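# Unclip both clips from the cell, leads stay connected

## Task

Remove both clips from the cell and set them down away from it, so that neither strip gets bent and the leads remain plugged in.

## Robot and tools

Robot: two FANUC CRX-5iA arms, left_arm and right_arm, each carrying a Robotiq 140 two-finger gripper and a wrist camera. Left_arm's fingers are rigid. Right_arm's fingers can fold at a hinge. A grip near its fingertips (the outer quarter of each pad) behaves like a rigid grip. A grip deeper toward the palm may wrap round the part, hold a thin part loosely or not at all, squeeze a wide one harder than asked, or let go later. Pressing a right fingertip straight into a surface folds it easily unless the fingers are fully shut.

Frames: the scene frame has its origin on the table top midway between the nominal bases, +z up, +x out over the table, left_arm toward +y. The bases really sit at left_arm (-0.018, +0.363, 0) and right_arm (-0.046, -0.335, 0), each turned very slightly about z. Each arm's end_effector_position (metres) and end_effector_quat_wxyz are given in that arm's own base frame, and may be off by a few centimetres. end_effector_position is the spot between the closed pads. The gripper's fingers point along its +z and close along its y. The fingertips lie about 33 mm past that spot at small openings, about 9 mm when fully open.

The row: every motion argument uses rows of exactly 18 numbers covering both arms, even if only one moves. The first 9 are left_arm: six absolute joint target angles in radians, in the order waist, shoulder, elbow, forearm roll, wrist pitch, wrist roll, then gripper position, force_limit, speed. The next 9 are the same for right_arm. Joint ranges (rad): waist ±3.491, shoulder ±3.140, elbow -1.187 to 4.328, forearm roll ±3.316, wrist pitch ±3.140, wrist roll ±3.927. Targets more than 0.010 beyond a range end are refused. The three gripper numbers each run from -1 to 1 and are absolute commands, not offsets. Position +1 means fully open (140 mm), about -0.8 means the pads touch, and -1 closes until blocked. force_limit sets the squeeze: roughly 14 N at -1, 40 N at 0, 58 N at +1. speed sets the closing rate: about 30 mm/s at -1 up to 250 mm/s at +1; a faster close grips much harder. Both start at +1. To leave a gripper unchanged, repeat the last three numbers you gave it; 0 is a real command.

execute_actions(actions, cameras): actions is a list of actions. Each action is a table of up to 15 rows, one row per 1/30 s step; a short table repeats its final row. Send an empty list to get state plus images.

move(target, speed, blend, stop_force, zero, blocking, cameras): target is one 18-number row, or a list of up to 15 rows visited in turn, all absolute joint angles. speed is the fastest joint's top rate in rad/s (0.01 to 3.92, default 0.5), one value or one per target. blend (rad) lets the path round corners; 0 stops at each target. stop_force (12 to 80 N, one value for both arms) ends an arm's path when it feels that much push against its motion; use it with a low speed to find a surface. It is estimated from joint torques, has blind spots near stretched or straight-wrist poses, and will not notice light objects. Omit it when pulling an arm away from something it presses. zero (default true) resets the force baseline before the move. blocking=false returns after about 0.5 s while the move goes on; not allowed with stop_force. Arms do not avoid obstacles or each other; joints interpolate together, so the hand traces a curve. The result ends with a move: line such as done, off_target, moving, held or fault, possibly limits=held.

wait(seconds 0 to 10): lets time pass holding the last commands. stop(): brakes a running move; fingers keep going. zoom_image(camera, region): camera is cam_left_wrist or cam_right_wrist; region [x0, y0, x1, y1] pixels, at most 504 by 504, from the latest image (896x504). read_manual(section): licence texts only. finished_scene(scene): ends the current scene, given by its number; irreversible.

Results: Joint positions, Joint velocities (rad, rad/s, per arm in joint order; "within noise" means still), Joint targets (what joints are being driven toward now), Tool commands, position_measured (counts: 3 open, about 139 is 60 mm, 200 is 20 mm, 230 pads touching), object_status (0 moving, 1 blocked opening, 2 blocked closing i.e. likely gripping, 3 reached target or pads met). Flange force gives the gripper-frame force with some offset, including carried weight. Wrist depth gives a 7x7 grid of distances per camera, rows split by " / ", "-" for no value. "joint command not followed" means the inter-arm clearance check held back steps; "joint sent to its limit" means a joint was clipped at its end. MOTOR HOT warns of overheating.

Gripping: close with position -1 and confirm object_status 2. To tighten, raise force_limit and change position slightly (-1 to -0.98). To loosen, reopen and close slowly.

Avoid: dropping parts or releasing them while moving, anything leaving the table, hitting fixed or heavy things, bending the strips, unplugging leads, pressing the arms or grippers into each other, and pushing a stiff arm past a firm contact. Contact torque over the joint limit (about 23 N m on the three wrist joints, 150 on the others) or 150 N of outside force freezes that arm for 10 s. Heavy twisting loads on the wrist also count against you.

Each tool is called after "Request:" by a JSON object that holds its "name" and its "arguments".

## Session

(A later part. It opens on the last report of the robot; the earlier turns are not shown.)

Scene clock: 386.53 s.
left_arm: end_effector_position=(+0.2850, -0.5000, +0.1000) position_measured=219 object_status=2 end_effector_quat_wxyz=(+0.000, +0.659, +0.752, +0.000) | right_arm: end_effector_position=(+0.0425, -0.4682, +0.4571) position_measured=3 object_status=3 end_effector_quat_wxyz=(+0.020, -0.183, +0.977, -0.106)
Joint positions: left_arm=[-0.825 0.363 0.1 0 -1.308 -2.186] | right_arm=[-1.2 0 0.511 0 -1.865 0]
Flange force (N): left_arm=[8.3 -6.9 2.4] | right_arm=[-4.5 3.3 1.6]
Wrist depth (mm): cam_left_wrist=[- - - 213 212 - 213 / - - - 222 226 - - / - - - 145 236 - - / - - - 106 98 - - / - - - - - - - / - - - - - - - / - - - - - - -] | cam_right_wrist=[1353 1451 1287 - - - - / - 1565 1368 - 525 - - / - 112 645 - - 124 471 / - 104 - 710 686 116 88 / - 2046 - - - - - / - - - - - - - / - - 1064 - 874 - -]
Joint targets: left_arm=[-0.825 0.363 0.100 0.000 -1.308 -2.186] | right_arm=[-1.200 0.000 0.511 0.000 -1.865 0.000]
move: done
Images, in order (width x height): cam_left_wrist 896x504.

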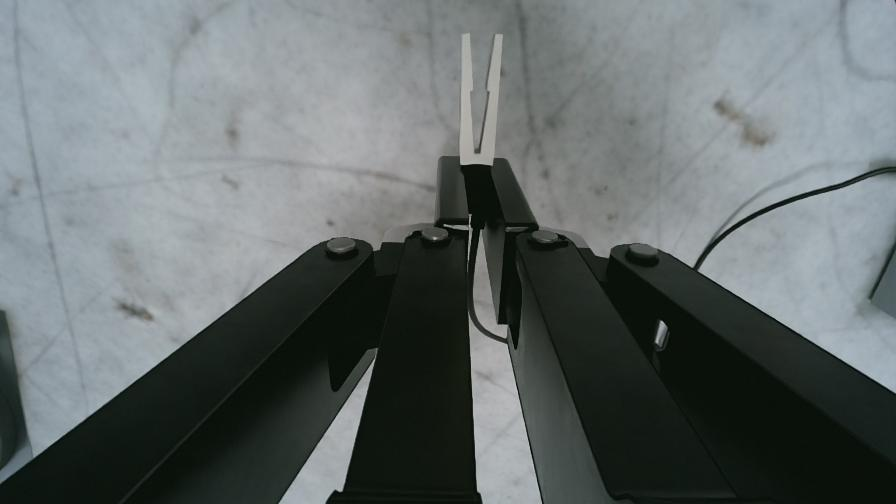

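Clear; lower, release, raise, look.

Request:
{"name": "move", "arguments": {"target": [[-0.8249,0.4117,0.0149,0,-1.174,-2.186,-0.98,-0.1,-1,-1.2,0.0,0.511,0,-1.865,0,1,1,1],[-0.8249,0.4117,0.0149,0,-1.174,-2.186,-0.1,-0.1,-1,-1.2,0.0,0.511,0,-1.865,0,1,1,1],[-0.8249,0.3627,0.0995,0,-1.3076,-2.186,-0.1,-0.1,-1,-1.2,0.0,0.511,0,-1.865,0,1,1,1],[-0.8249,0.3254,0.2859,0,-1.5313,-2.186,-0.1,-0.1,-1,-1.2,0.0,0.511,0,-1.865,0,1,1,1],[-0.761,0.323,0.4,0,-1.648,0,-0.1,-0.1,-1,-1.2,0.0,0.511,0,-1.865,0,1,1,1]], "speed": [0.12,0.2,0.2,0.3,1.5]}}

Request:
{"name": "move", "arguments": {"target": [-0.761,0.323,0.4,0,-1.648,0,-0.1,-0.1,-1,-1.2,0.0,0.511,0,-1.865,0,1,1,1], "speed": 1.5, "cameras": ["cam_left_wrist"]}}

Scene clock: 404.20 s.
left_arm: end_effector_position=(+0.3150, -0.4795, +0.2503) position_measured=141 object_status=3 end_effector_quat_wxyz=(+0.000, -0.394, +0.919, +0.000) | right_arm: end_effector_position=(+0.0425, -0.4682, +0.4571) position_measured=3 object_status=3 end_effector_quat_wxyz=(+0.020, -0.183, +0.977, -0.106)
Joint positions: left_arm=[-0.761 0.323 0.4 0 -1.648 0] | right_arm=[-1.2 0 0.511 0 -1.865 0]
Flange force (N): left_arm=[1.6 8.7 3.9] | right_arm=[-4.9 3.4 1.6]
Wrist depth (mm): cam_left_wrist=[- - - - - - - / - - - - - - - / - - - 388 155 - - / - 90 103 - 125 - - / - - 77 - 442 - - / - - - - - - - / - - - - - - -] | cam_right_wrist=[1368 1442 1575 - - - - / 1185 1586 - - - - - / - 111 - - - 125 492 / - 104 - 706 - 116 88 / - 2119 - - - 665 - / - 2196 935 - - - - / - - - - - - -]
Joint targets: left_arm=[-0.761 0.323 0.400 0.000 -1.648 0.000] | right_arm=[-1.200 0.000 0.511 0.000 -1.865 0.000]
move: done

Scene clock: 404.70 s.
left_arm: end_effector_position=(+0.3150, -0.4795, +0.2503) position_measured=141 object_status=3 end_effector_quat_wxyz=(+0.000, -0.394, +0.919, +0.000) | right_arm: end_effector_position=(+0.0425, -0.4682, +0.4571) position_measured=3 object_status=3 end_effector_quat_wxyz=(+0.020, -0.183, +0.977, -0.106)
Joint positions: left_arm=[-0.761 0.323 0.4 0 -1.648 0] | right_arm=[-1.2 0 0.511 0 -1.865 0]
Flange force (N): left_arm=[1.6 8.6 3.9] | right_arm=[-5.0 2.7 1.3]
Wrist depth (mm): cam_left_wrist=[- - - - - - - / - - - - - - - / - - - - 156 - - / - 91 103 - 124 - - / - - 77 - - - 81 / - - - - - - - / - - - - - - -] | cam_right_wrist=[1294 1469 1294 - - - - / - 1596 - - - - - / - 112 - - 555 124 472 / - 104 - - - 116 88 / - 1995 - - - - - / - 2347 - - - 726 - / - - - 914 - 801 -]
Joint targets: left_arm=[-0.761 0.323 0.400 0.000 -1.648 0.000] | right_arm=[-1.200 0.000 0.511 0.000 -1.865 0.000]
move: done
Images, in order (width x height): cam_left_wrist 896x504.

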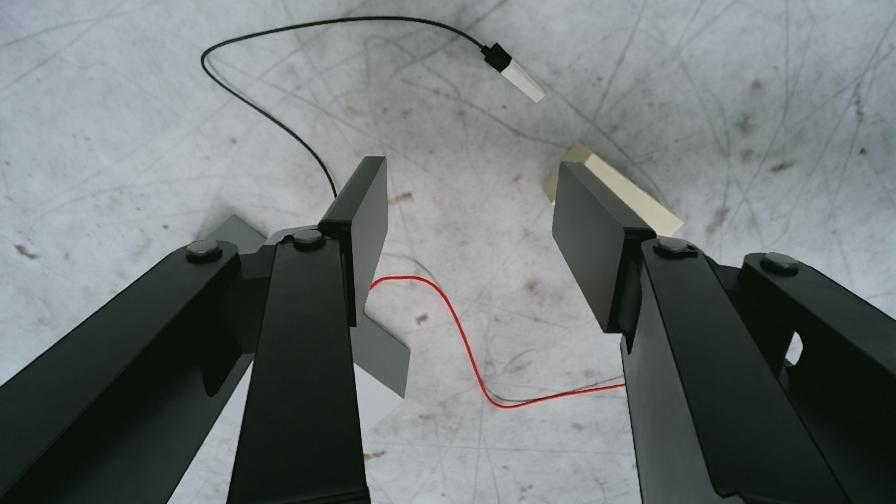

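Both off and clear.

Request:
{"name": "finished_scene", "arguments": {"scene": 1}}

The scene is finished: the task was done.


## Next scene

The same job, from a new start.

Request:
{"name": "move", "arguments": {"target": [[-0.3,0.217,0.511,0,-1.865,0,1,1,1,-1.2,0.0,0.511,0,-1.865,0,1,1,1],[-0.761,0.323,0.4,0,-1.648,0,1,1,1,-1.2,0.0,0.511,0,-1.865,0,1,1,1]], "speed": 0.8, "cameras": ["all"]}}

Scene clock: 4.57 s.
left_arm: end_effector_position=(+0.3151, -0.4795, +0.2504) position_measured=3 object_status=3 end_effector_quat_wxyz=(+0.000, -0.394, +0.919, +0.000) | right_arm: end_effector_position=(+0.0425, -0.4682, +0.4571) position_measured=3 object_status=3 end_effector_quat_wxyz=(+0.020, -0.183, +0.977, -0.106)
Joint positions: left_arm=[-0.761 0.323 0.4 0 -1.648 0] | right_arm=[-1.2 0 0.511 0 -1.865 0]
Flange force (N): left_arm=[2.2 9.4 3.6] | right_arm=[-5.3 3.2 2.1]
Wrist depth (mm): cam_left_wrist=[353 - - - - - - / - - - - 374 - - / - 124 - 399 - - - / - 116 - - - 137 103 / - 361 388 - - - 94 / - 388 396 - - - 91 / - - 508 533 - - -] | cam_right_wrist=[1280 1434 1506 - - - 449 / - 1575 - - - - - / - 112 665 - - 125 488 / - 104 690 - - 116 88 / - 1915 - - - - - / - - - - - 678 - / - 1995 - - - - -]
Joint targets: left_arm=[-0.761 0.323 0.400 0.000 -1.648 0.000] | right_arm=[-1.200 0.000 0.511 0.000 -1.865 0.000]
move: done

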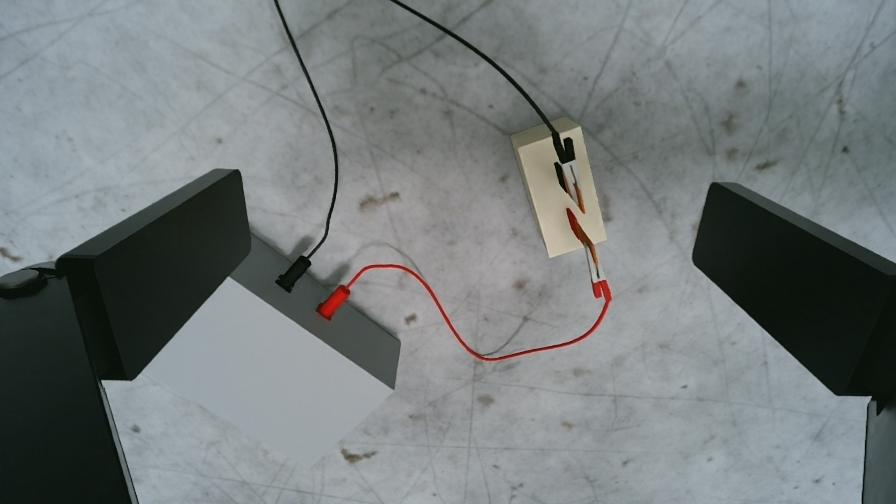

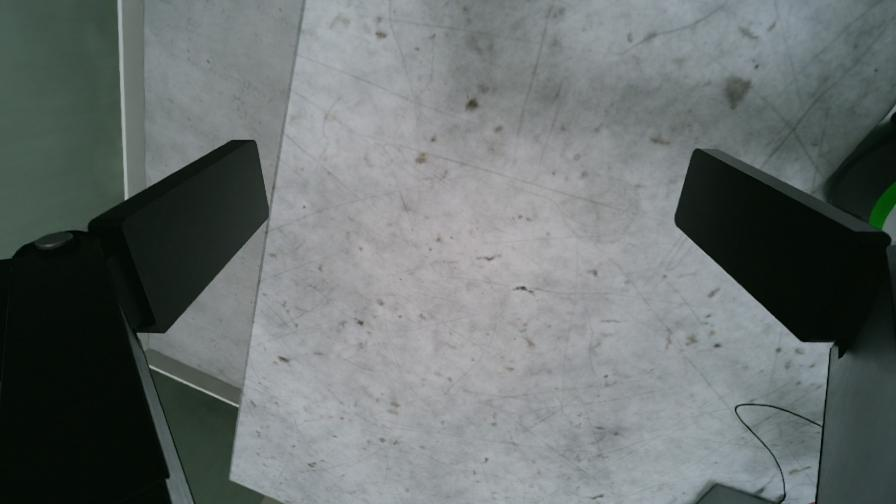

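Request:
{"name": "move", "arguments": {"target": [-0.5355,0.0499,-0.1324,0,-1.3885,0.019,1,1,1,-1.2,0.0,0.511,0,-1.865,0,1,1,1], "speed": 0.8, "cameras": ["cam_left_wrist"]}}

Scene clock: 28.17 s.
left_arm: end_effector_position=(+0.3149, -0.3380, +0.1600) position_measured=3 object_status=3 end_effector_quat_wxyz=(+0.000, -0.503, +0.864, +0.000) | right_arm: end_effector_position=(+0.0425, -0.4682, +0.4571) position_measured=3 object_status=3 end_effector_quat_wxyz=(+0.020, -0.183, +0.977, -0.106)
Joint positions: left_arm=[-0.536 0.05 -0.132 0 -1.389 0.019] | right_arm=[-1.2 0 0.511 0 -1.865 0]
Flange force (N): left_arm=[3.0 3.4 0.9] | right_arm=[-4.8 3.5 2.2]
Wrist depth (mm): cam_left_wrist=[- 263 - 227 - 266 - / 259 - - 236 - - - / 255 124 - - - - - / - 116 - - - 137 103 / - 102 - - - - 94 / - - - - - - 91 / - - - - - - -] | cam_right_wrist=[- 1392 1722 - - - - / - 1535 - - - - - / 1287 112 - - - 124 483 / - 104 - - - 116 88 / - 1979 - 751 700 - - / - 2259 - - - - - / - - - - - - -]
Joint targets: left_arm=[-0.535 0.050 -0.132 0.000 -1.388 0.019] | right_arm=[-1.200 0.000 0.511 0.000 -1.865 0.000]
move: done
Images, in order (width x height): cam_left_wrist 896x504.

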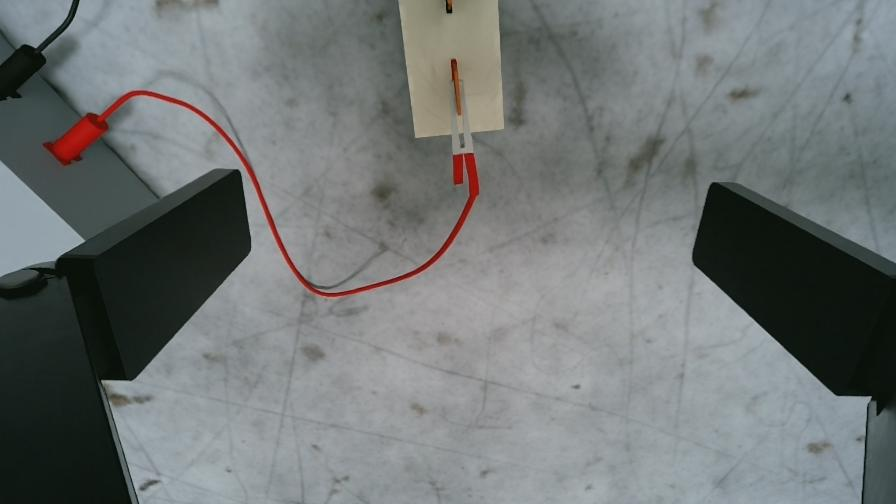

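Request:
{"name": "move", "arguments": {"target": [[-0.5195,0.051,-0.155,0,-1.3648,0.0762,-0.1,-0.1,1,-1.2,0.0,0.511,0,-1.865,0,1,1,1],[-0.5195,0.0721,-0.2166,0,-1.2821,0.0762,-0.35,-0.1,-1,-1.2,0.0,0.511,0,-1.865,0,1,1,1]], "speed": 0.25, "cameras": ["cam_left_wrist"]}}

Scene clock: 52.53 s.
left_arm: end_effector_position=(+0.3189, -0.3321, +0.1150) position_measured=173 object_status=0 end_effector_quat_wxyz=(+0.000, -0.534, +0.845, +0.000) | right_arm: end_effector_position=(+0.0425, -0.4682, +0.4571) position_measured=3 object_status=3 end_effector_quat_wxyz=(+0.020, -0.183, +0.977, -0.106)
Joint positions: left_arm=[-0.519 0.072 -0.217 0 -1.282 0.076] | right_arm=[-1.2 0 0.511 0 -1.865 0]
Flange force (N): left_arm=[2.2 6.6 1.7] | right_arm=[-5.0 3.1 2.1]
Wrist depth (mm): cam_left_wrist=[228 - - 185 - 226 - / 238 239 - 194 - 240 232 / 236 256 - 145 - - 263 / 225 - 93 - 119 266 270 / - - - - - - - / - - - 320 - - - / - - - - - - -] | cam_right_wrist=[- 1434 - - - - - / 1368 1596 - - - - - / - 112 671 - - 125 476 / - 104 - - - 116 88 / - 2082 - - - - - / - 1931 - - - - - / - - - - - - -]
Joint targets: left_arm=[-0.519 0.072 -0.217 0.000 -1.282 0.076] | right_arm=[-1.200 0.000 0.511 0.000 -1.865 0.000]
move: done
Images, in order (width x height): cam_left_wrist 896x504.

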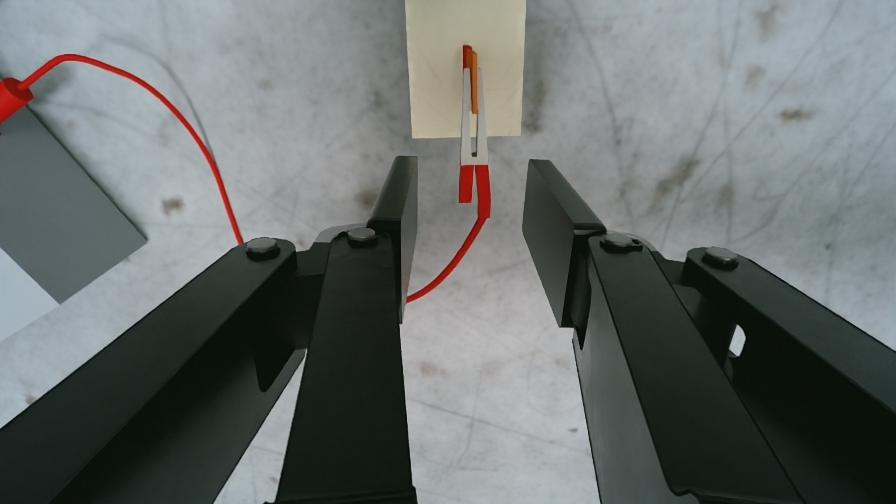

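Request:
{"name": "move", "arguments": {"target": [-0.5195,0.0916,-0.2566,0,-1.2226,0.0762,-0.35,-0.1,-1,-1.2,0.0,0.511,0,-1.865,0,1,1,1], "speed": 0.15, "cameras": ["cam_left_wrist"]}}

Request:
{"name": "zoom_image", "arguments": {"camera": "cam_left_wrist", "region": [380, 0, 580, 260]}}

Scene clock: 76.43 s.
left_arm: end_effector_position=(+0.3189, -0.3321, +0.0901) position_measured=173 object_status=3 end_effector_quat_wxyz=(+0.000, -0.534, +0.845, +0.000) | right_arm: end_effector_position=(+0.0425, -0.4682, +0.4571) position_measured=3 object_status=3 end_effector_quat_wxyz=(+0.020, -0.183, +0.977, -0.106)
Joint positions: left_arm=[-0.519 0.092 -0.257 0 -1.223 0.076] | right_arm=[-1.2 0 0.511 0 -1.865 0]
Flange force (N): left_arm=[2.4 6.7 1.5] | right_arm=[-5.2 3.0 1.9]
Wrist depth (mm): cam_left_wrist=[- - - 163 204 - 204 / - - - 170 216 - 212 / - - - 125 - - - / 223 - 93 145 119 - 245 / - - - - - - - / - - - - - - - / - - - - - - -] | cam_right_wrist=[1247 1376 1315 - - - - / - 1565 - - - - - / 1400 112 - - - 133 472 / - 104 - - - 116 88 / - 1995 - - - - - / - 2324 - - - - - / - - - - - - -]
Joint targets: left_arm=[-0.519 0.092 -0.257 0.000 -1.223 0.076] | right_arm=[-1.200 0.000 0.511 0.000 -1.865 0.000]
move: done
Images, in order (width x height): cam_left_wrist 896x504.

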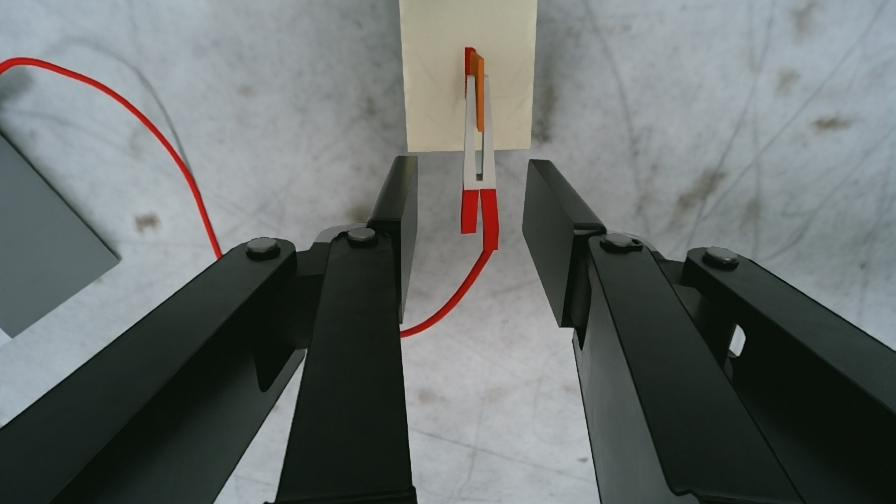

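Scaled by 1.938.

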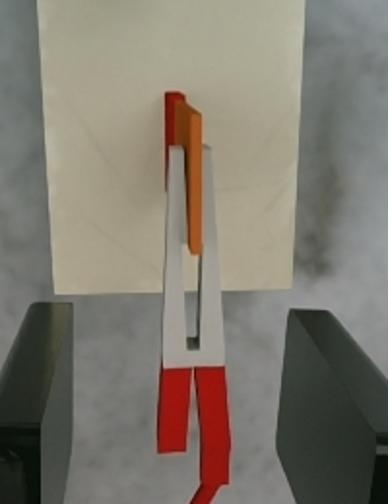

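Request:
{"name": "move", "arguments": {"target": [[-0.5195,0.0799,-0.2326,0,-1.2583,0.0762,-0.35,-1,-1,-1.2,0.0,0.511,0,-1.865,0,1,1,1],[-0.5195,0.0799,-0.2326,0,-1.2583,0.0762,-1,-1,-1,-1.2,0.0,0.511,0,-1.865,0,1,1,1]], "speed": 0.15}}

Request:
{"name": "move", "arguments": {"target": [-0.5195,0.0799,-0.2326,0,-1.2583,0.0762,-0.98,-0.1,-1,-1.2,0.0,0.511,0,-1.865,0,1,1,1], "cameras": ["cam_left_wrist"]}}

Request:
{"name": "zoom_image", "arguments": {"camera": "cam_left_wrist", "region": [410, 0, 550, 270]}}

Scene clock: 108.80 s.
left_arm: end_effector_position=(+0.3191, -0.3322, +0.1050) position_measured=218 object_status=0 end_effector_quat_wxyz=(+0.000, -0.534, +0.845, +0.000) | right_arm: end_effector_position=(+0.0425, -0.4682, +0.4571) position_measured=3 object_status=3 end_effector_quat_wxyz=(+0.020, -0.183, +0.977, -0.106)
Joint positions: left_arm=[-0.519 0.08 -0.233 0 -1.258 0.076] | right_arm=[-1.2 0 0.511 0 -1.865 0]
Flange force (N): left_arm=[2.4 6.2 1.6] | right_arm=[-5.0 3.4 2.2]
Wrist depth (mm): cam_left_wrist=[- 225 - 176 177 214 - / - 229 - 185 - 230 - / 230 242 - 137 - - - / 219 - - 106 97 - - / - - - - - - - / - - - - - - - / - - - - - - -] | cam_right_wrist=[1247 1434 1842 - - - - / 1353 1535 - - - - - / 1434 111 - - - 125 478 / - 104 - - - 116 88 / - 2082 - - - - - / - - - - - - - / - - - - - - -]
Joint targets: left_arm=[-0.519 0.080 -0.233 0.000 -1.258 0.076] | right_arm=[-1.200 0.000 0.511 0.000 -1.865 0.000]
move: done

Scene clock: 109.30 s.
left_arm: end_effector_position=(+0.3191, -0.3322, +0.1050) position_measured=220 object_status=2 end_effector_quat_wxyz=(+0.000, -0.534, +0.845, +0.000) | right_arm: end_effector_position=(+0.0425, -0.4682, +0.4571) position_measured=3 object_status=3 end_effector_quat_wxyz=(+0.020, -0.183, +0.977, -0.106)
Joint positions: left_arm=[-0.519 0.08 -0.233 0 -1.258 0.076] | right_arm=[-1.2 0 0.511 0 -1.865 0]
Flange force (N): left_arm=[2.4 5.9 1.3] | right_arm=[-4.7 2.9 1.8]
Wrist depth (mm): cam_left_wrist=[217 - - 177 - - - / 227 - - - 228 - - / 229 - 246 136 - - - / 220 - - - 97 - - / - - - - - - - / - - - - - - - / - - - - - - -] | cam_right_wrist=[1215 1417 1323 - - - - / - 1596 - - - - - / - 112 - - - 124 496 / - 104 - - - 116 88 / - 2064 - - 696 - - / - 2302 - - 775 - - / - - - - - - -]
Joint targets: left_arm=[-0.519 0.080 -0.233 0.000 -1.258 0.076] | right_arm=[-1.200 0.000 0.511 0.000 -1.865 0.000]
move: done
Images, in order (width x height): cam_left_wrist 896x504.

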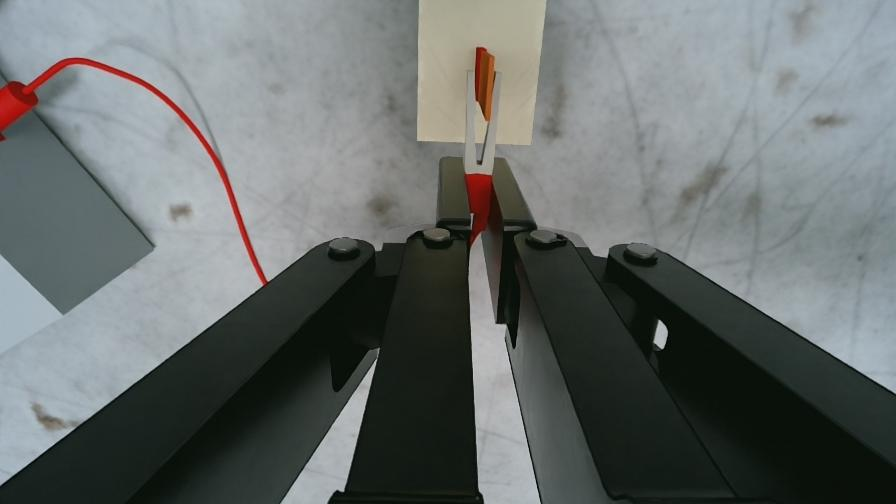

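Scaled by 1.867.

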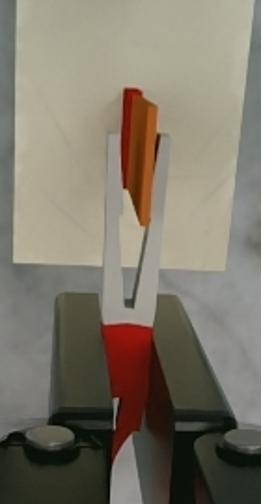

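Request:
{"name": "move", "arguments": {"target": [-0.4796,0.0657,-0.2477,0,-1.2574,0.0363,-0.98,-0.1,-1,-1.2,0.0,0.511,0,-1.865,0,1,1,1], "speed": 0.05, "cameras": ["cam_left_wrist"]}}

Request:
{"name": "zoom_image", "arguments": {"camera": "cam_left_wrist", "region": [410, 0, 550, 270]}}

Scene clock: 141.27 s.
left_arm: end_effector_position=(+0.3268, -0.3165, +0.1050) position_measured=220 object_status=2 end_effector_quat_wxyz=(+0.000, -0.534, +0.845, +0.000) | right_arm: end_effector_position=(+0.0425, -0.4682, +0.4571) position_measured=3 object_status=3 end_effector_quat_wxyz=(+0.020, -0.183, +0.977, -0.106)
Joint positions: left_arm=[-0.48 0.066 -0.248 0 -1.257 0.036] | right_arm=[-1.2 0 0.511 0 -1.865 0]
Flange force (N): left_arm=[3.7 6.6 1.7] | right_arm=[-5.2 3.4 2.5]
Wrist depth (mm): cam_left_wrist=[219 - 217 176 180 - - / - - - 228 236 - - / 222 - 249 136 - - - / 211 264 - - 97 255 - / - - - - - - - / - - - - - - - / - - - - - - -] | cam_right_wrist=[- 1434 1197 - - - - / 1698 1575 - - - - - / - 111 - - - 124 490 / - 104 - - - 116 88 / - 2100 785 - - - - / - 2157 - - - - - / - - 1050 - - - -]
Joint targets: left_arm=[-0.480 0.066 -0.248 0.000 -1.257 0.036] | right_arm=[-1.200 0.000 0.511 0.000 -1.865 0.000]
move: done
Images, in order (width x height): cam_left_wrist 896x504.

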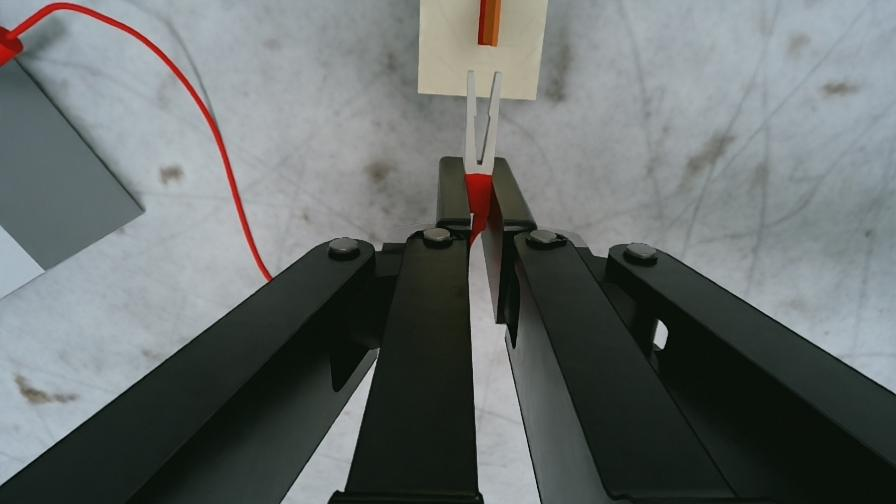

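Scaled by 1.867.

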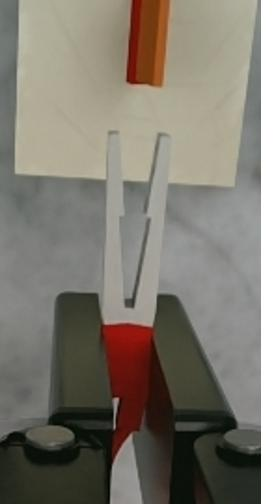

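Request:
{"name": "move", "arguments": {"target": [[-0.4394,0.0526,-0.2618,0,-1.2564,-0.0039,-0.98,-0.1,-1,-1.2,0.0,0.511,0,-1.865,0,1,1,1],[-0.2884,-0.0508,-0.3652,0,-1.2564,-0.1549,-0.98,-0.1,-1,-1.2,0.0,0.511,0,-1.865,0,1,1,1],[-0.2884,0.0185,-0.4665,0,-1.0858,-0.1549,-0.98,-0.1,-1,-1.2,0.0,0.511,0,-1.865,0,1,1,1],[-0.2884,0.0185,-0.4665,0,-1.0858,-0.1549,-0.1,-0.1,-1,-1.2,0.0,0.511,0,-1.865,0,1,1,1],[-0.2884,-0.0508,-0.3652,0,-1.2564,-0.1549,-0.1,-0.1,-1,-1.2,0.0,0.511,0,-1.865,0,1,1,1],[-0.2884,-0.0989,-0.1839,0,-1.4858,-0.1549,-0.1,-0.1,-1,-1.2,0.0,0.511,0,-1.865,0,1,1,1]], "speed": [0.08,0.2,0.12,0.2,0.2,0.3], "cameras": ["cam_left_wrist"]}}

Request:
{"name": "move", "arguments": {"target": [[-0.2884,-0.0989,-0.1839,0,-1.4858,-0.1549,-0.1,-0.1,1,-1.2,0.0,0.511,0,-1.865,0,1,1,1],[-0.7758,0.1935,0.028,0,-1.4053,-2.854,-0.1,-0.1,1,-1.2,0.0,0.511,0,-1.865,0,1,1,1]], "speed": 0.8, "cameras": ["cam_left_wrist"]}}

Scene clock: 179.93 s.
left_arm: end_effector_position=(+0.3350, -0.2350, +0.1999) position_measured=141 object_status=3 end_effector_quat_wxyz=(+0.000, -0.534, +0.845, +0.000) | right_arm: end_effector_position=(+0.0425, -0.4682, +0.4571) position_measured=3 object_status=3 end_effector_quat_wxyz=(+0.020, -0.183, +0.977, -0.106)
Joint positions: left_arm=[-0.288 -0.099 -0.184 0 -1.486 -0.155] | right_arm=[-1.2 0 0.511 0 -1.865 0]
Flange force (N): left_arm=[4.4 1.4 0.4] | right_arm=[-4.6 3.2 1.9]
Wrist depth (mm): cam_left_wrist=[251 - - - - - - / 286 - - - - - - / - - 137 - 141 - - / - - 103 - 124 - - / - - - - - - - / - - - - - - - / - - - - - - -] | cam_right_wrist=[1267 1392 1287 - - - - / - 1575 - - 553 - - / 1408 112 - - - 124 478 / - 104 - - - 116 88 / - 2012 - - - - - / - 2119 - - - - - / - - - - - - -]
Joint targets: left_arm=[-0.288 -0.099 -0.184 0.000 -1.486 -0.155] | right_arm=[-1.200 0.000 0.511 0.000 -1.865 0.000]
move: done
Images, in order (width x height): cam_left_wrist 896x504.

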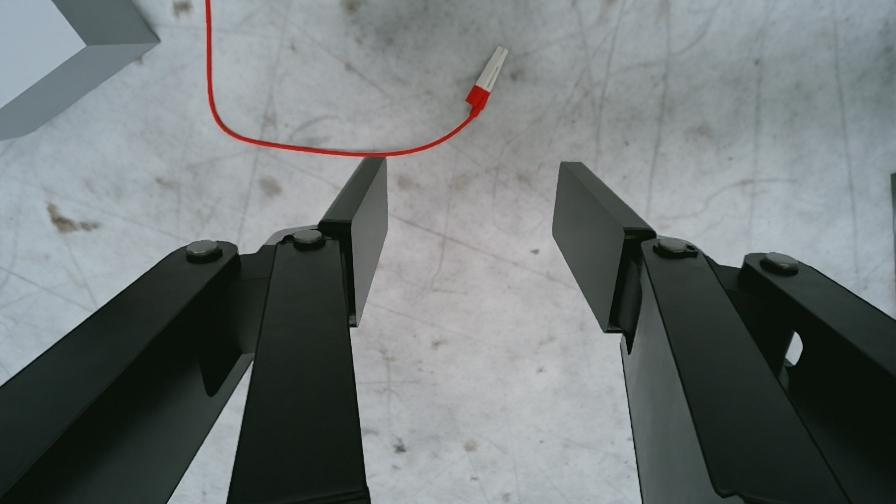

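Scene clock: 184.43 s.
left_arm: end_effector_position=(+0.2680, -0.4450, +0.1600) position_measured=141 object_status=3 end_effector_quat_wxyz=(+0.000, +0.857, +0.515, +0.000) | right_arm: end_effector_position=(+0.0425, -0.4682, +0.4571) position_measured=3 object_status=3 end_effector_quat_wxyz=(+0.020, -0.183, +0.977, -0.106)
Joint positions: left_arm=[-0.776 0.193 0.028 0 -1.405 -2.854] | right_arm=[-1.2 0 0.511 0 -1.865 0]
Flange force (N): left_arm=[-0.2 -7.0 2.1] | right_arm=[-5.0 3.9 2.3]
Wrist depth (mm): cam_left_wrist=[- - 279 228 - - - / - - 277 239 - - - / - - - 288 165 - - / - - 103 - 124 - - / - - - - - - - / - - - - - - - / - - - - - - -] | cam_right_wrist=[1260 1442 1565 - - - - / 1417 1545 - - - - - / 1323 112 - - - 133 486 / - 104 - - - 116 88 / - 2029 - - - - - / - 2238 939 - - - - / - - - - - - -]
Joint targets: left_arm=[-0.776 0.194 0.028 0.000 -1.405 -2.854] | right_arm=[-1.200 0.000 0.511 0.000 -1.865 0.000]
move: done
Images, in order (width x height): cam_left_wrist 896x504.

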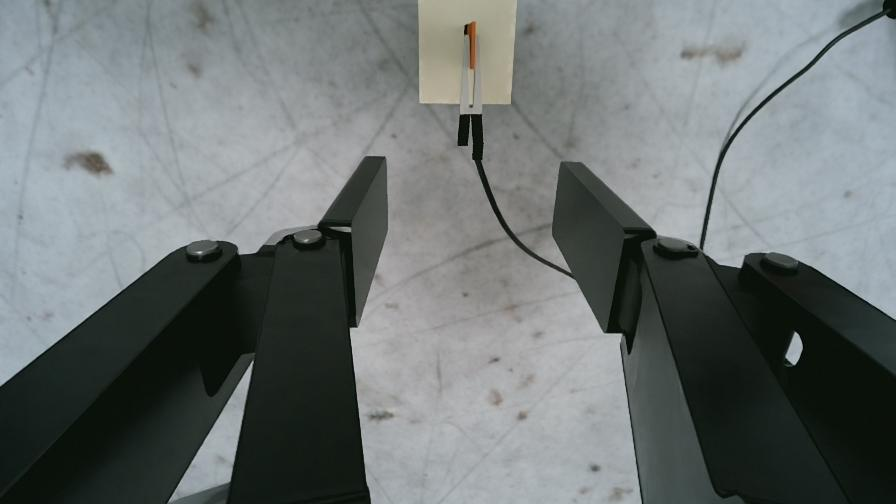

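Request:
{"name": "move", "arguments": {"target": [[-0.7551,0.1918,0.0024,0,-1.3814,-2.875,-0.1,-0.1,1,-1.2,0.0,0.511,0,-1.865,0,1,1,1],[-0.7551,0.2179,-0.0738,0,-1.2791,-2.875,-0.35,-0.1,-1,-1.2,0.0,0.511,0,-1.865,0,1,1,1]], "speed": 0.2, "cameras": ["cam_left_wrist"]}}

Scene clock: 201.97 s.
left_arm: end_effector_position=(+0.2753, -0.4377, +0.1051) position_measured=173 object_status=0 end_effector_quat_wxyz=(+0.000, +0.857, +0.515, +0.000) | right_arm: end_effector_position=(+0.0425, -0.4682, +0.4571) position_measured=3 object_status=3 end_effector_quat_wxyz=(+0.020, -0.183, +0.977, -0.106)
Joint positions: left_arm=[-0.755 0.218 -0.074 0 -1.279 -2.875] | right_arm=[-1.2 0 0.511 0 -1.865 0]
Flange force (N): left_arm=[-0.2 -6.6 1.0] | right_arm=[-4.8 3.4 2.2]
Wrist depth (mm): cam_left_wrist=[219 - 217 177 181 - - / - - - 185 - 233 233 / - 251 - - - - - / - - 93 - 119 - - / - - - - - - - / - - - - - - - / - - - - - - -] | cam_right_wrist=[1360 1425 1368 - - - - / 1368 1565 673 - - - - / 1376 112 649 - - 124 488 / - 104 - - - 116 88 / - 1995 - - - - - / - 2196 - - - - - / - 1856 - - - - -]
Joint targets: left_arm=[-0.755 0.218 -0.074 0.000 -1.279 -2.875] | right_arm=[-1.200 0.000 0.511 0.000 -1.865 0.000]
move: done
Images, in order (width x height): cam_left_wrist 896x504.

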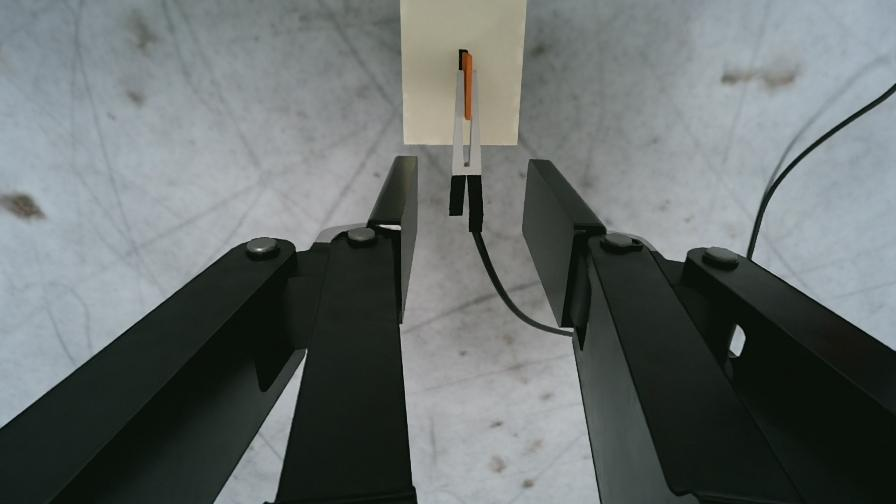

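Request:
{"name": "move", "arguments": {"target": [[-0.7599,0.2164,-0.0758,0,-1.2786,-2.870,-0.35,-1,-1,-1.2,0.0,0.511,0,-1.865,0,1,1,1],[-0.7599,0.2164,-0.0758,0,-1.2786,-2.870,-1,-1,-1,-1.2,0.0,0.511,0,-1.865,0,1,1,1]], "speed": 0.15}}

Request:
{"name": "move", "arguments": {"target": [-0.7599,0.2164,-0.0758,0,-1.2786,-2.870,-0.98,-0.1,-1,-1.2,0.0,0.511,0,-1.865,0,1,1,1], "cameras": ["cam_left_wrist"]}}

Request:
{"name": "zoom_image", "arguments": {"camera": "cam_left_wrist", "region": [410, 0, 550, 270]}}

Scene clock: 218.50 s.
left_arm: end_effector_position=(+0.2728, -0.4385, +0.1050) position_measured=219 object_status=0 end_effector_quat_wxyz=(+0.000, +0.857, +0.515, +0.000) | right_arm: end_effector_position=(+0.0425, -0.4682, +0.4571) position_measured=3 object_status=3 end_effector_quat_wxyz=(+0.020, -0.183, +0.977, -0.106)
Joint positions: left_arm=[-0.76 0.216 -0.076 0 -1.279 -2.87] | right_arm=[-1.2 0 0.511 0 -1.865 0]
Flange force (N): left_arm=[0.0 -7.8 1.5] | right_arm=[-4.6 2.7 1.5]
Wrist depth (mm): cam_left_wrist=[- - - 178 179 - - / - - 234 184 229 - - / - - 242 137 244 - 250 / - - - - 100 - - / - - - - - - - / - - - - - - - / - - - - - - -] | cam_right_wrist=[1301 1425 1555 - - - - / - 1555 - - - - - / - 111 - - - 124 485 / - 104 - - - 116 88 / - 2082 - - - - - / - 2259 - - - - - / - - - 939 - - -]
Joint targets: left_arm=[-0.760 0.216 -0.076 0.000 -1.279 -2.870] | right_arm=[-1.200 0.000 0.511 0.000 -1.865 0.000]
move: done

Scene clock: 219.00 s.
left_arm: end_effector_position=(+0.2728, -0.4385, +0.1050) position_measured=220 object_status=2 end_effector_quat_wxyz=(+0.000, +0.857, +0.515, +0.000) | right_arm: end_effector_position=(+0.0425, -0.4682, +0.4571) position_measured=3 object_status=3 end_effector_quat_wxyz=(+0.020, -0.183, +0.977, -0.106)
Joint positions: left_arm=[-0.76 0.216 -0.076 0 -1.279 -2.87] | right_arm=[-1.2 0 0.511 0 -1.865 0]
Flange force (N): left_arm=[-0.1 -7.5 1.3] | right_arm=[-5.0 3.7 2.2]
Wrist depth (mm): cam_left_wrist=[- 218 217 179 - - 221 / - - - 185 - - - / - - - 136 - - - / - - - - 98 - - / - - - - - - - / - - - - - - - / - - - - - - -] | cam_right_wrist=[1330 1434 - - - - - / - 1565 - - - - - / 1400 111 - - - 124 482 / - 104 - - - 124 88 / - 2029 - - - 658 - / - 2196 - - - - - / - - 1014 - - - -]
Joint targets: left_arm=[-0.760 0.216 -0.076 0.000 -1.279 -2.870] | right_arm=[-1.200 0.000 0.511 0.000 -1.865 0.000]
move: done
Images, in order (width x height): cam_left_wrist 896x504.

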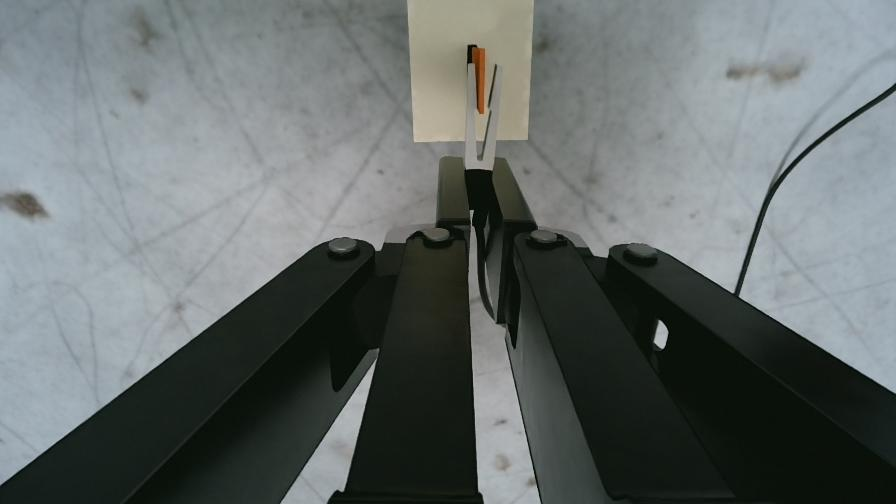

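Scaled by 1.867.

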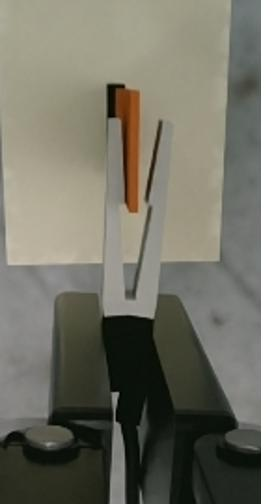

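Request:
{"name": "move", "arguments": {"target": [[-0.7604,0.2142,-0.0785,0,-1.2781,-2.8696,-0.98,-0.1,-1,-1.2,0.0,0.511,0,-1.865,0,1,1,1],[-0.7984,0.2396,-0.0475,0,-1.2837,-2.8316,-0.98,-0.1,-1,-1.2,0.0,0.511,0,-1.865,0,1,1,1],[-0.834,0.2652,-0.0155,0,-1.2901,-2.796,-0.98,-0.1,-1,-1.2,0.0,0.511,0,-1.865,0,1,1,1],[-0.911,0.337,0.077,0,-1.3108,-2.719,-0.98,-0.1,-1,-1.2,0.0,0.511,0,-1.865,0,1,1,1],[-0.911,0.3901,-0.0155,0,-1.1652,-2.719,-0.98,-0.1,-1,-1.2,0.0,0.511,0,-1.865,0,1,1,1]], "speed": [0.05,0.05,0.1,0.2,0.12], "cameras": ["cam_left_wrist"]}}

Scene clock: 247.33 s.
left_arm: end_effector_position=(+0.2350, -0.5151, +0.0381) position_measured=220 object_status=2 end_effector_quat_wxyz=(+0.000, +0.857, +0.515, +0.000) | right_arm: end_effector_position=(+0.0425, -0.4682, +0.4571) position_measured=3 object_status=3 end_effector_quat_wxyz=(+0.020, -0.183, +0.977, -0.106)
Joint positions: left_arm=[-0.911 0.39 -0.015 0 -1.165 -2.719] | right_arm=[-1.2 0 0.511 0 -1.865 0]
Flange force (N): left_arm=[0.6 -6.2 -0.4] | right_arm=[-4.8 3.4 2.2]
Wrist depth (mm): cam_left_wrist=[158 155 159 159 155 157 157 / - - 165 164 170 165 164 / - 184 174 141 174 173 - / 184 185 - - 97 184 190 / - - - - - - 198 / - - - - - - - / - - - - - - -] | cam_right_wrist=[- 1434 1215 - - - - / 1338 1575 - - - - 498 / 1330 112 - - - 125 486 / - 104 - - - 116 88 / - 104 - 746 - - - / - 2119 - - 798 713 - / - - - - - - -]
Joint targets: left_arm=[-0.911 0.390 -0.015 0.000 -1.165 -2.719] | right_arm=[-1.200 0.000 0.511 0.000 -1.865 0.000]
move: done
Images, in order (width x height): cam_left_wrist 896x504.

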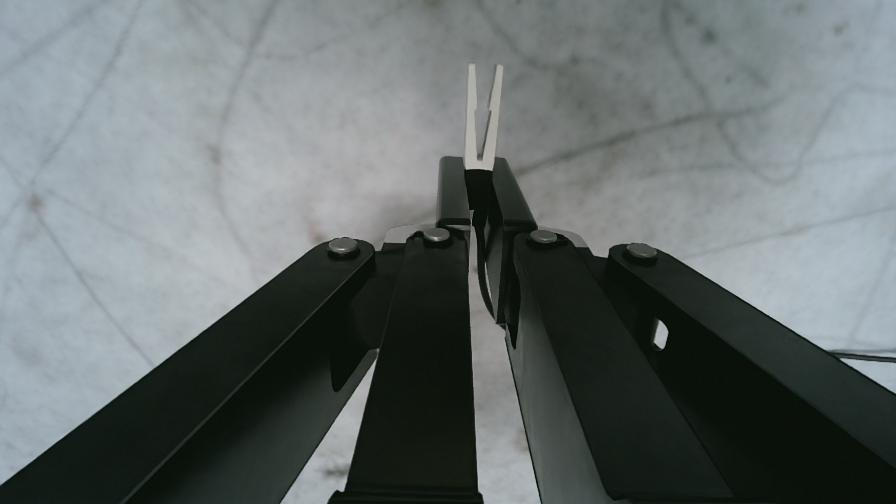

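Request:
{"name": "move", "arguments": {"target": [[-0.911,0.3901,-0.0155,0,-1.1652,-2.719,-0.1,-0.1,-1,-1.2,0.0,0.511,0,-1.865,0,1,1,1],[-0.911,0.337,0.077,0,-1.3108,-2.719,-0.1,-0.1,-1,-1.2,0.0,0.511,0,-1.865,0,1,1,1],[-0.761,0.323,0.4,0,-1.648,0,-0.1,-0.1,-1,-1.2,0.0,0.511,0,-1.865,0,1,1,1]], "speed": [0.2,0.2,1.2], "cameras": ["cam_left_wrist"]}}

Scene clock: 263.67 s.
left_arm: end_effector_position=(+0.3150, -0.4795, +0.2503) position_measured=141 object_status=3 end_effector_quat_wxyz=(+0.000, -0.394, +0.919, +0.000) | right_arm: end_effector_position=(+0.0425, -0.4682, +0.4571) position_measured=3 object_status=3 end_effector_quat_wxyz=(+0.020, -0.183, +0.977, -0.106)
Joint positions: left_arm=[-0.761 0.323 0.4 0 -1.648 0] | right_arm=[-1.2 0 0.511 0 -1.865 0]
Flange force (N): left_arm=[1.3 9.1 3.9] | right_arm=[-4.7 3.6 2.2]
Wrist depth (mm): cam_left_wrist=[- - - - 365 344 - / - 378 - - 353 - - / - 390 - - 165 - - / - 94 103 - 124 - - / - - 77 - 123 - - / - - - - - - - / - - - - - - -] | cam_right_wrist=[1228 1392 - - - - - / - 1535 - - - - 496 / - 112 - - - 124 482 / - 104 - 706 - 116 88 / - 2012 - 812 - - - / - 2119 - 828 - - - / - - - - - - -]
Joint targets: left_arm=[-0.761 0.323 0.400 0.000 -1.648 0.000] | right_arm=[-1.200 0.000 0.511 0.000 -1.865 0.000]
move: done
Images, in order (width x height): cam_left_wrist 896x504.

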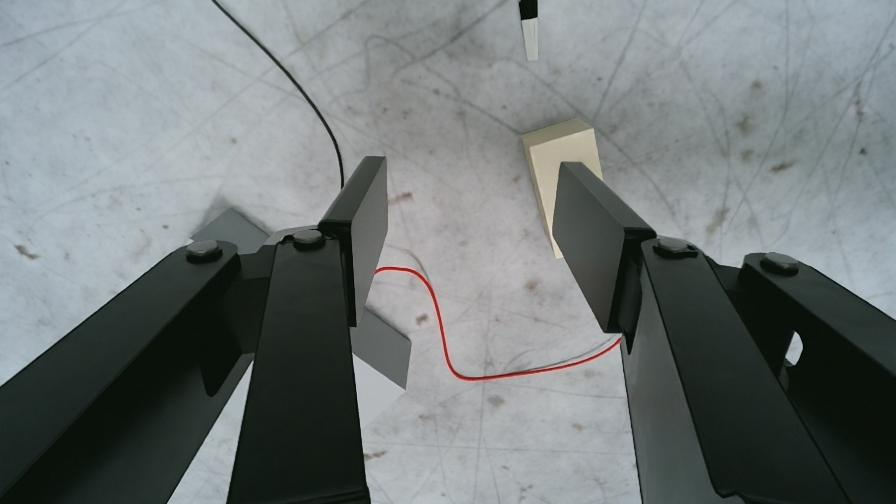

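Request:
{"name": "finished_scene", "arguments": {"scene": 2}}

The scene is finished: the task was done.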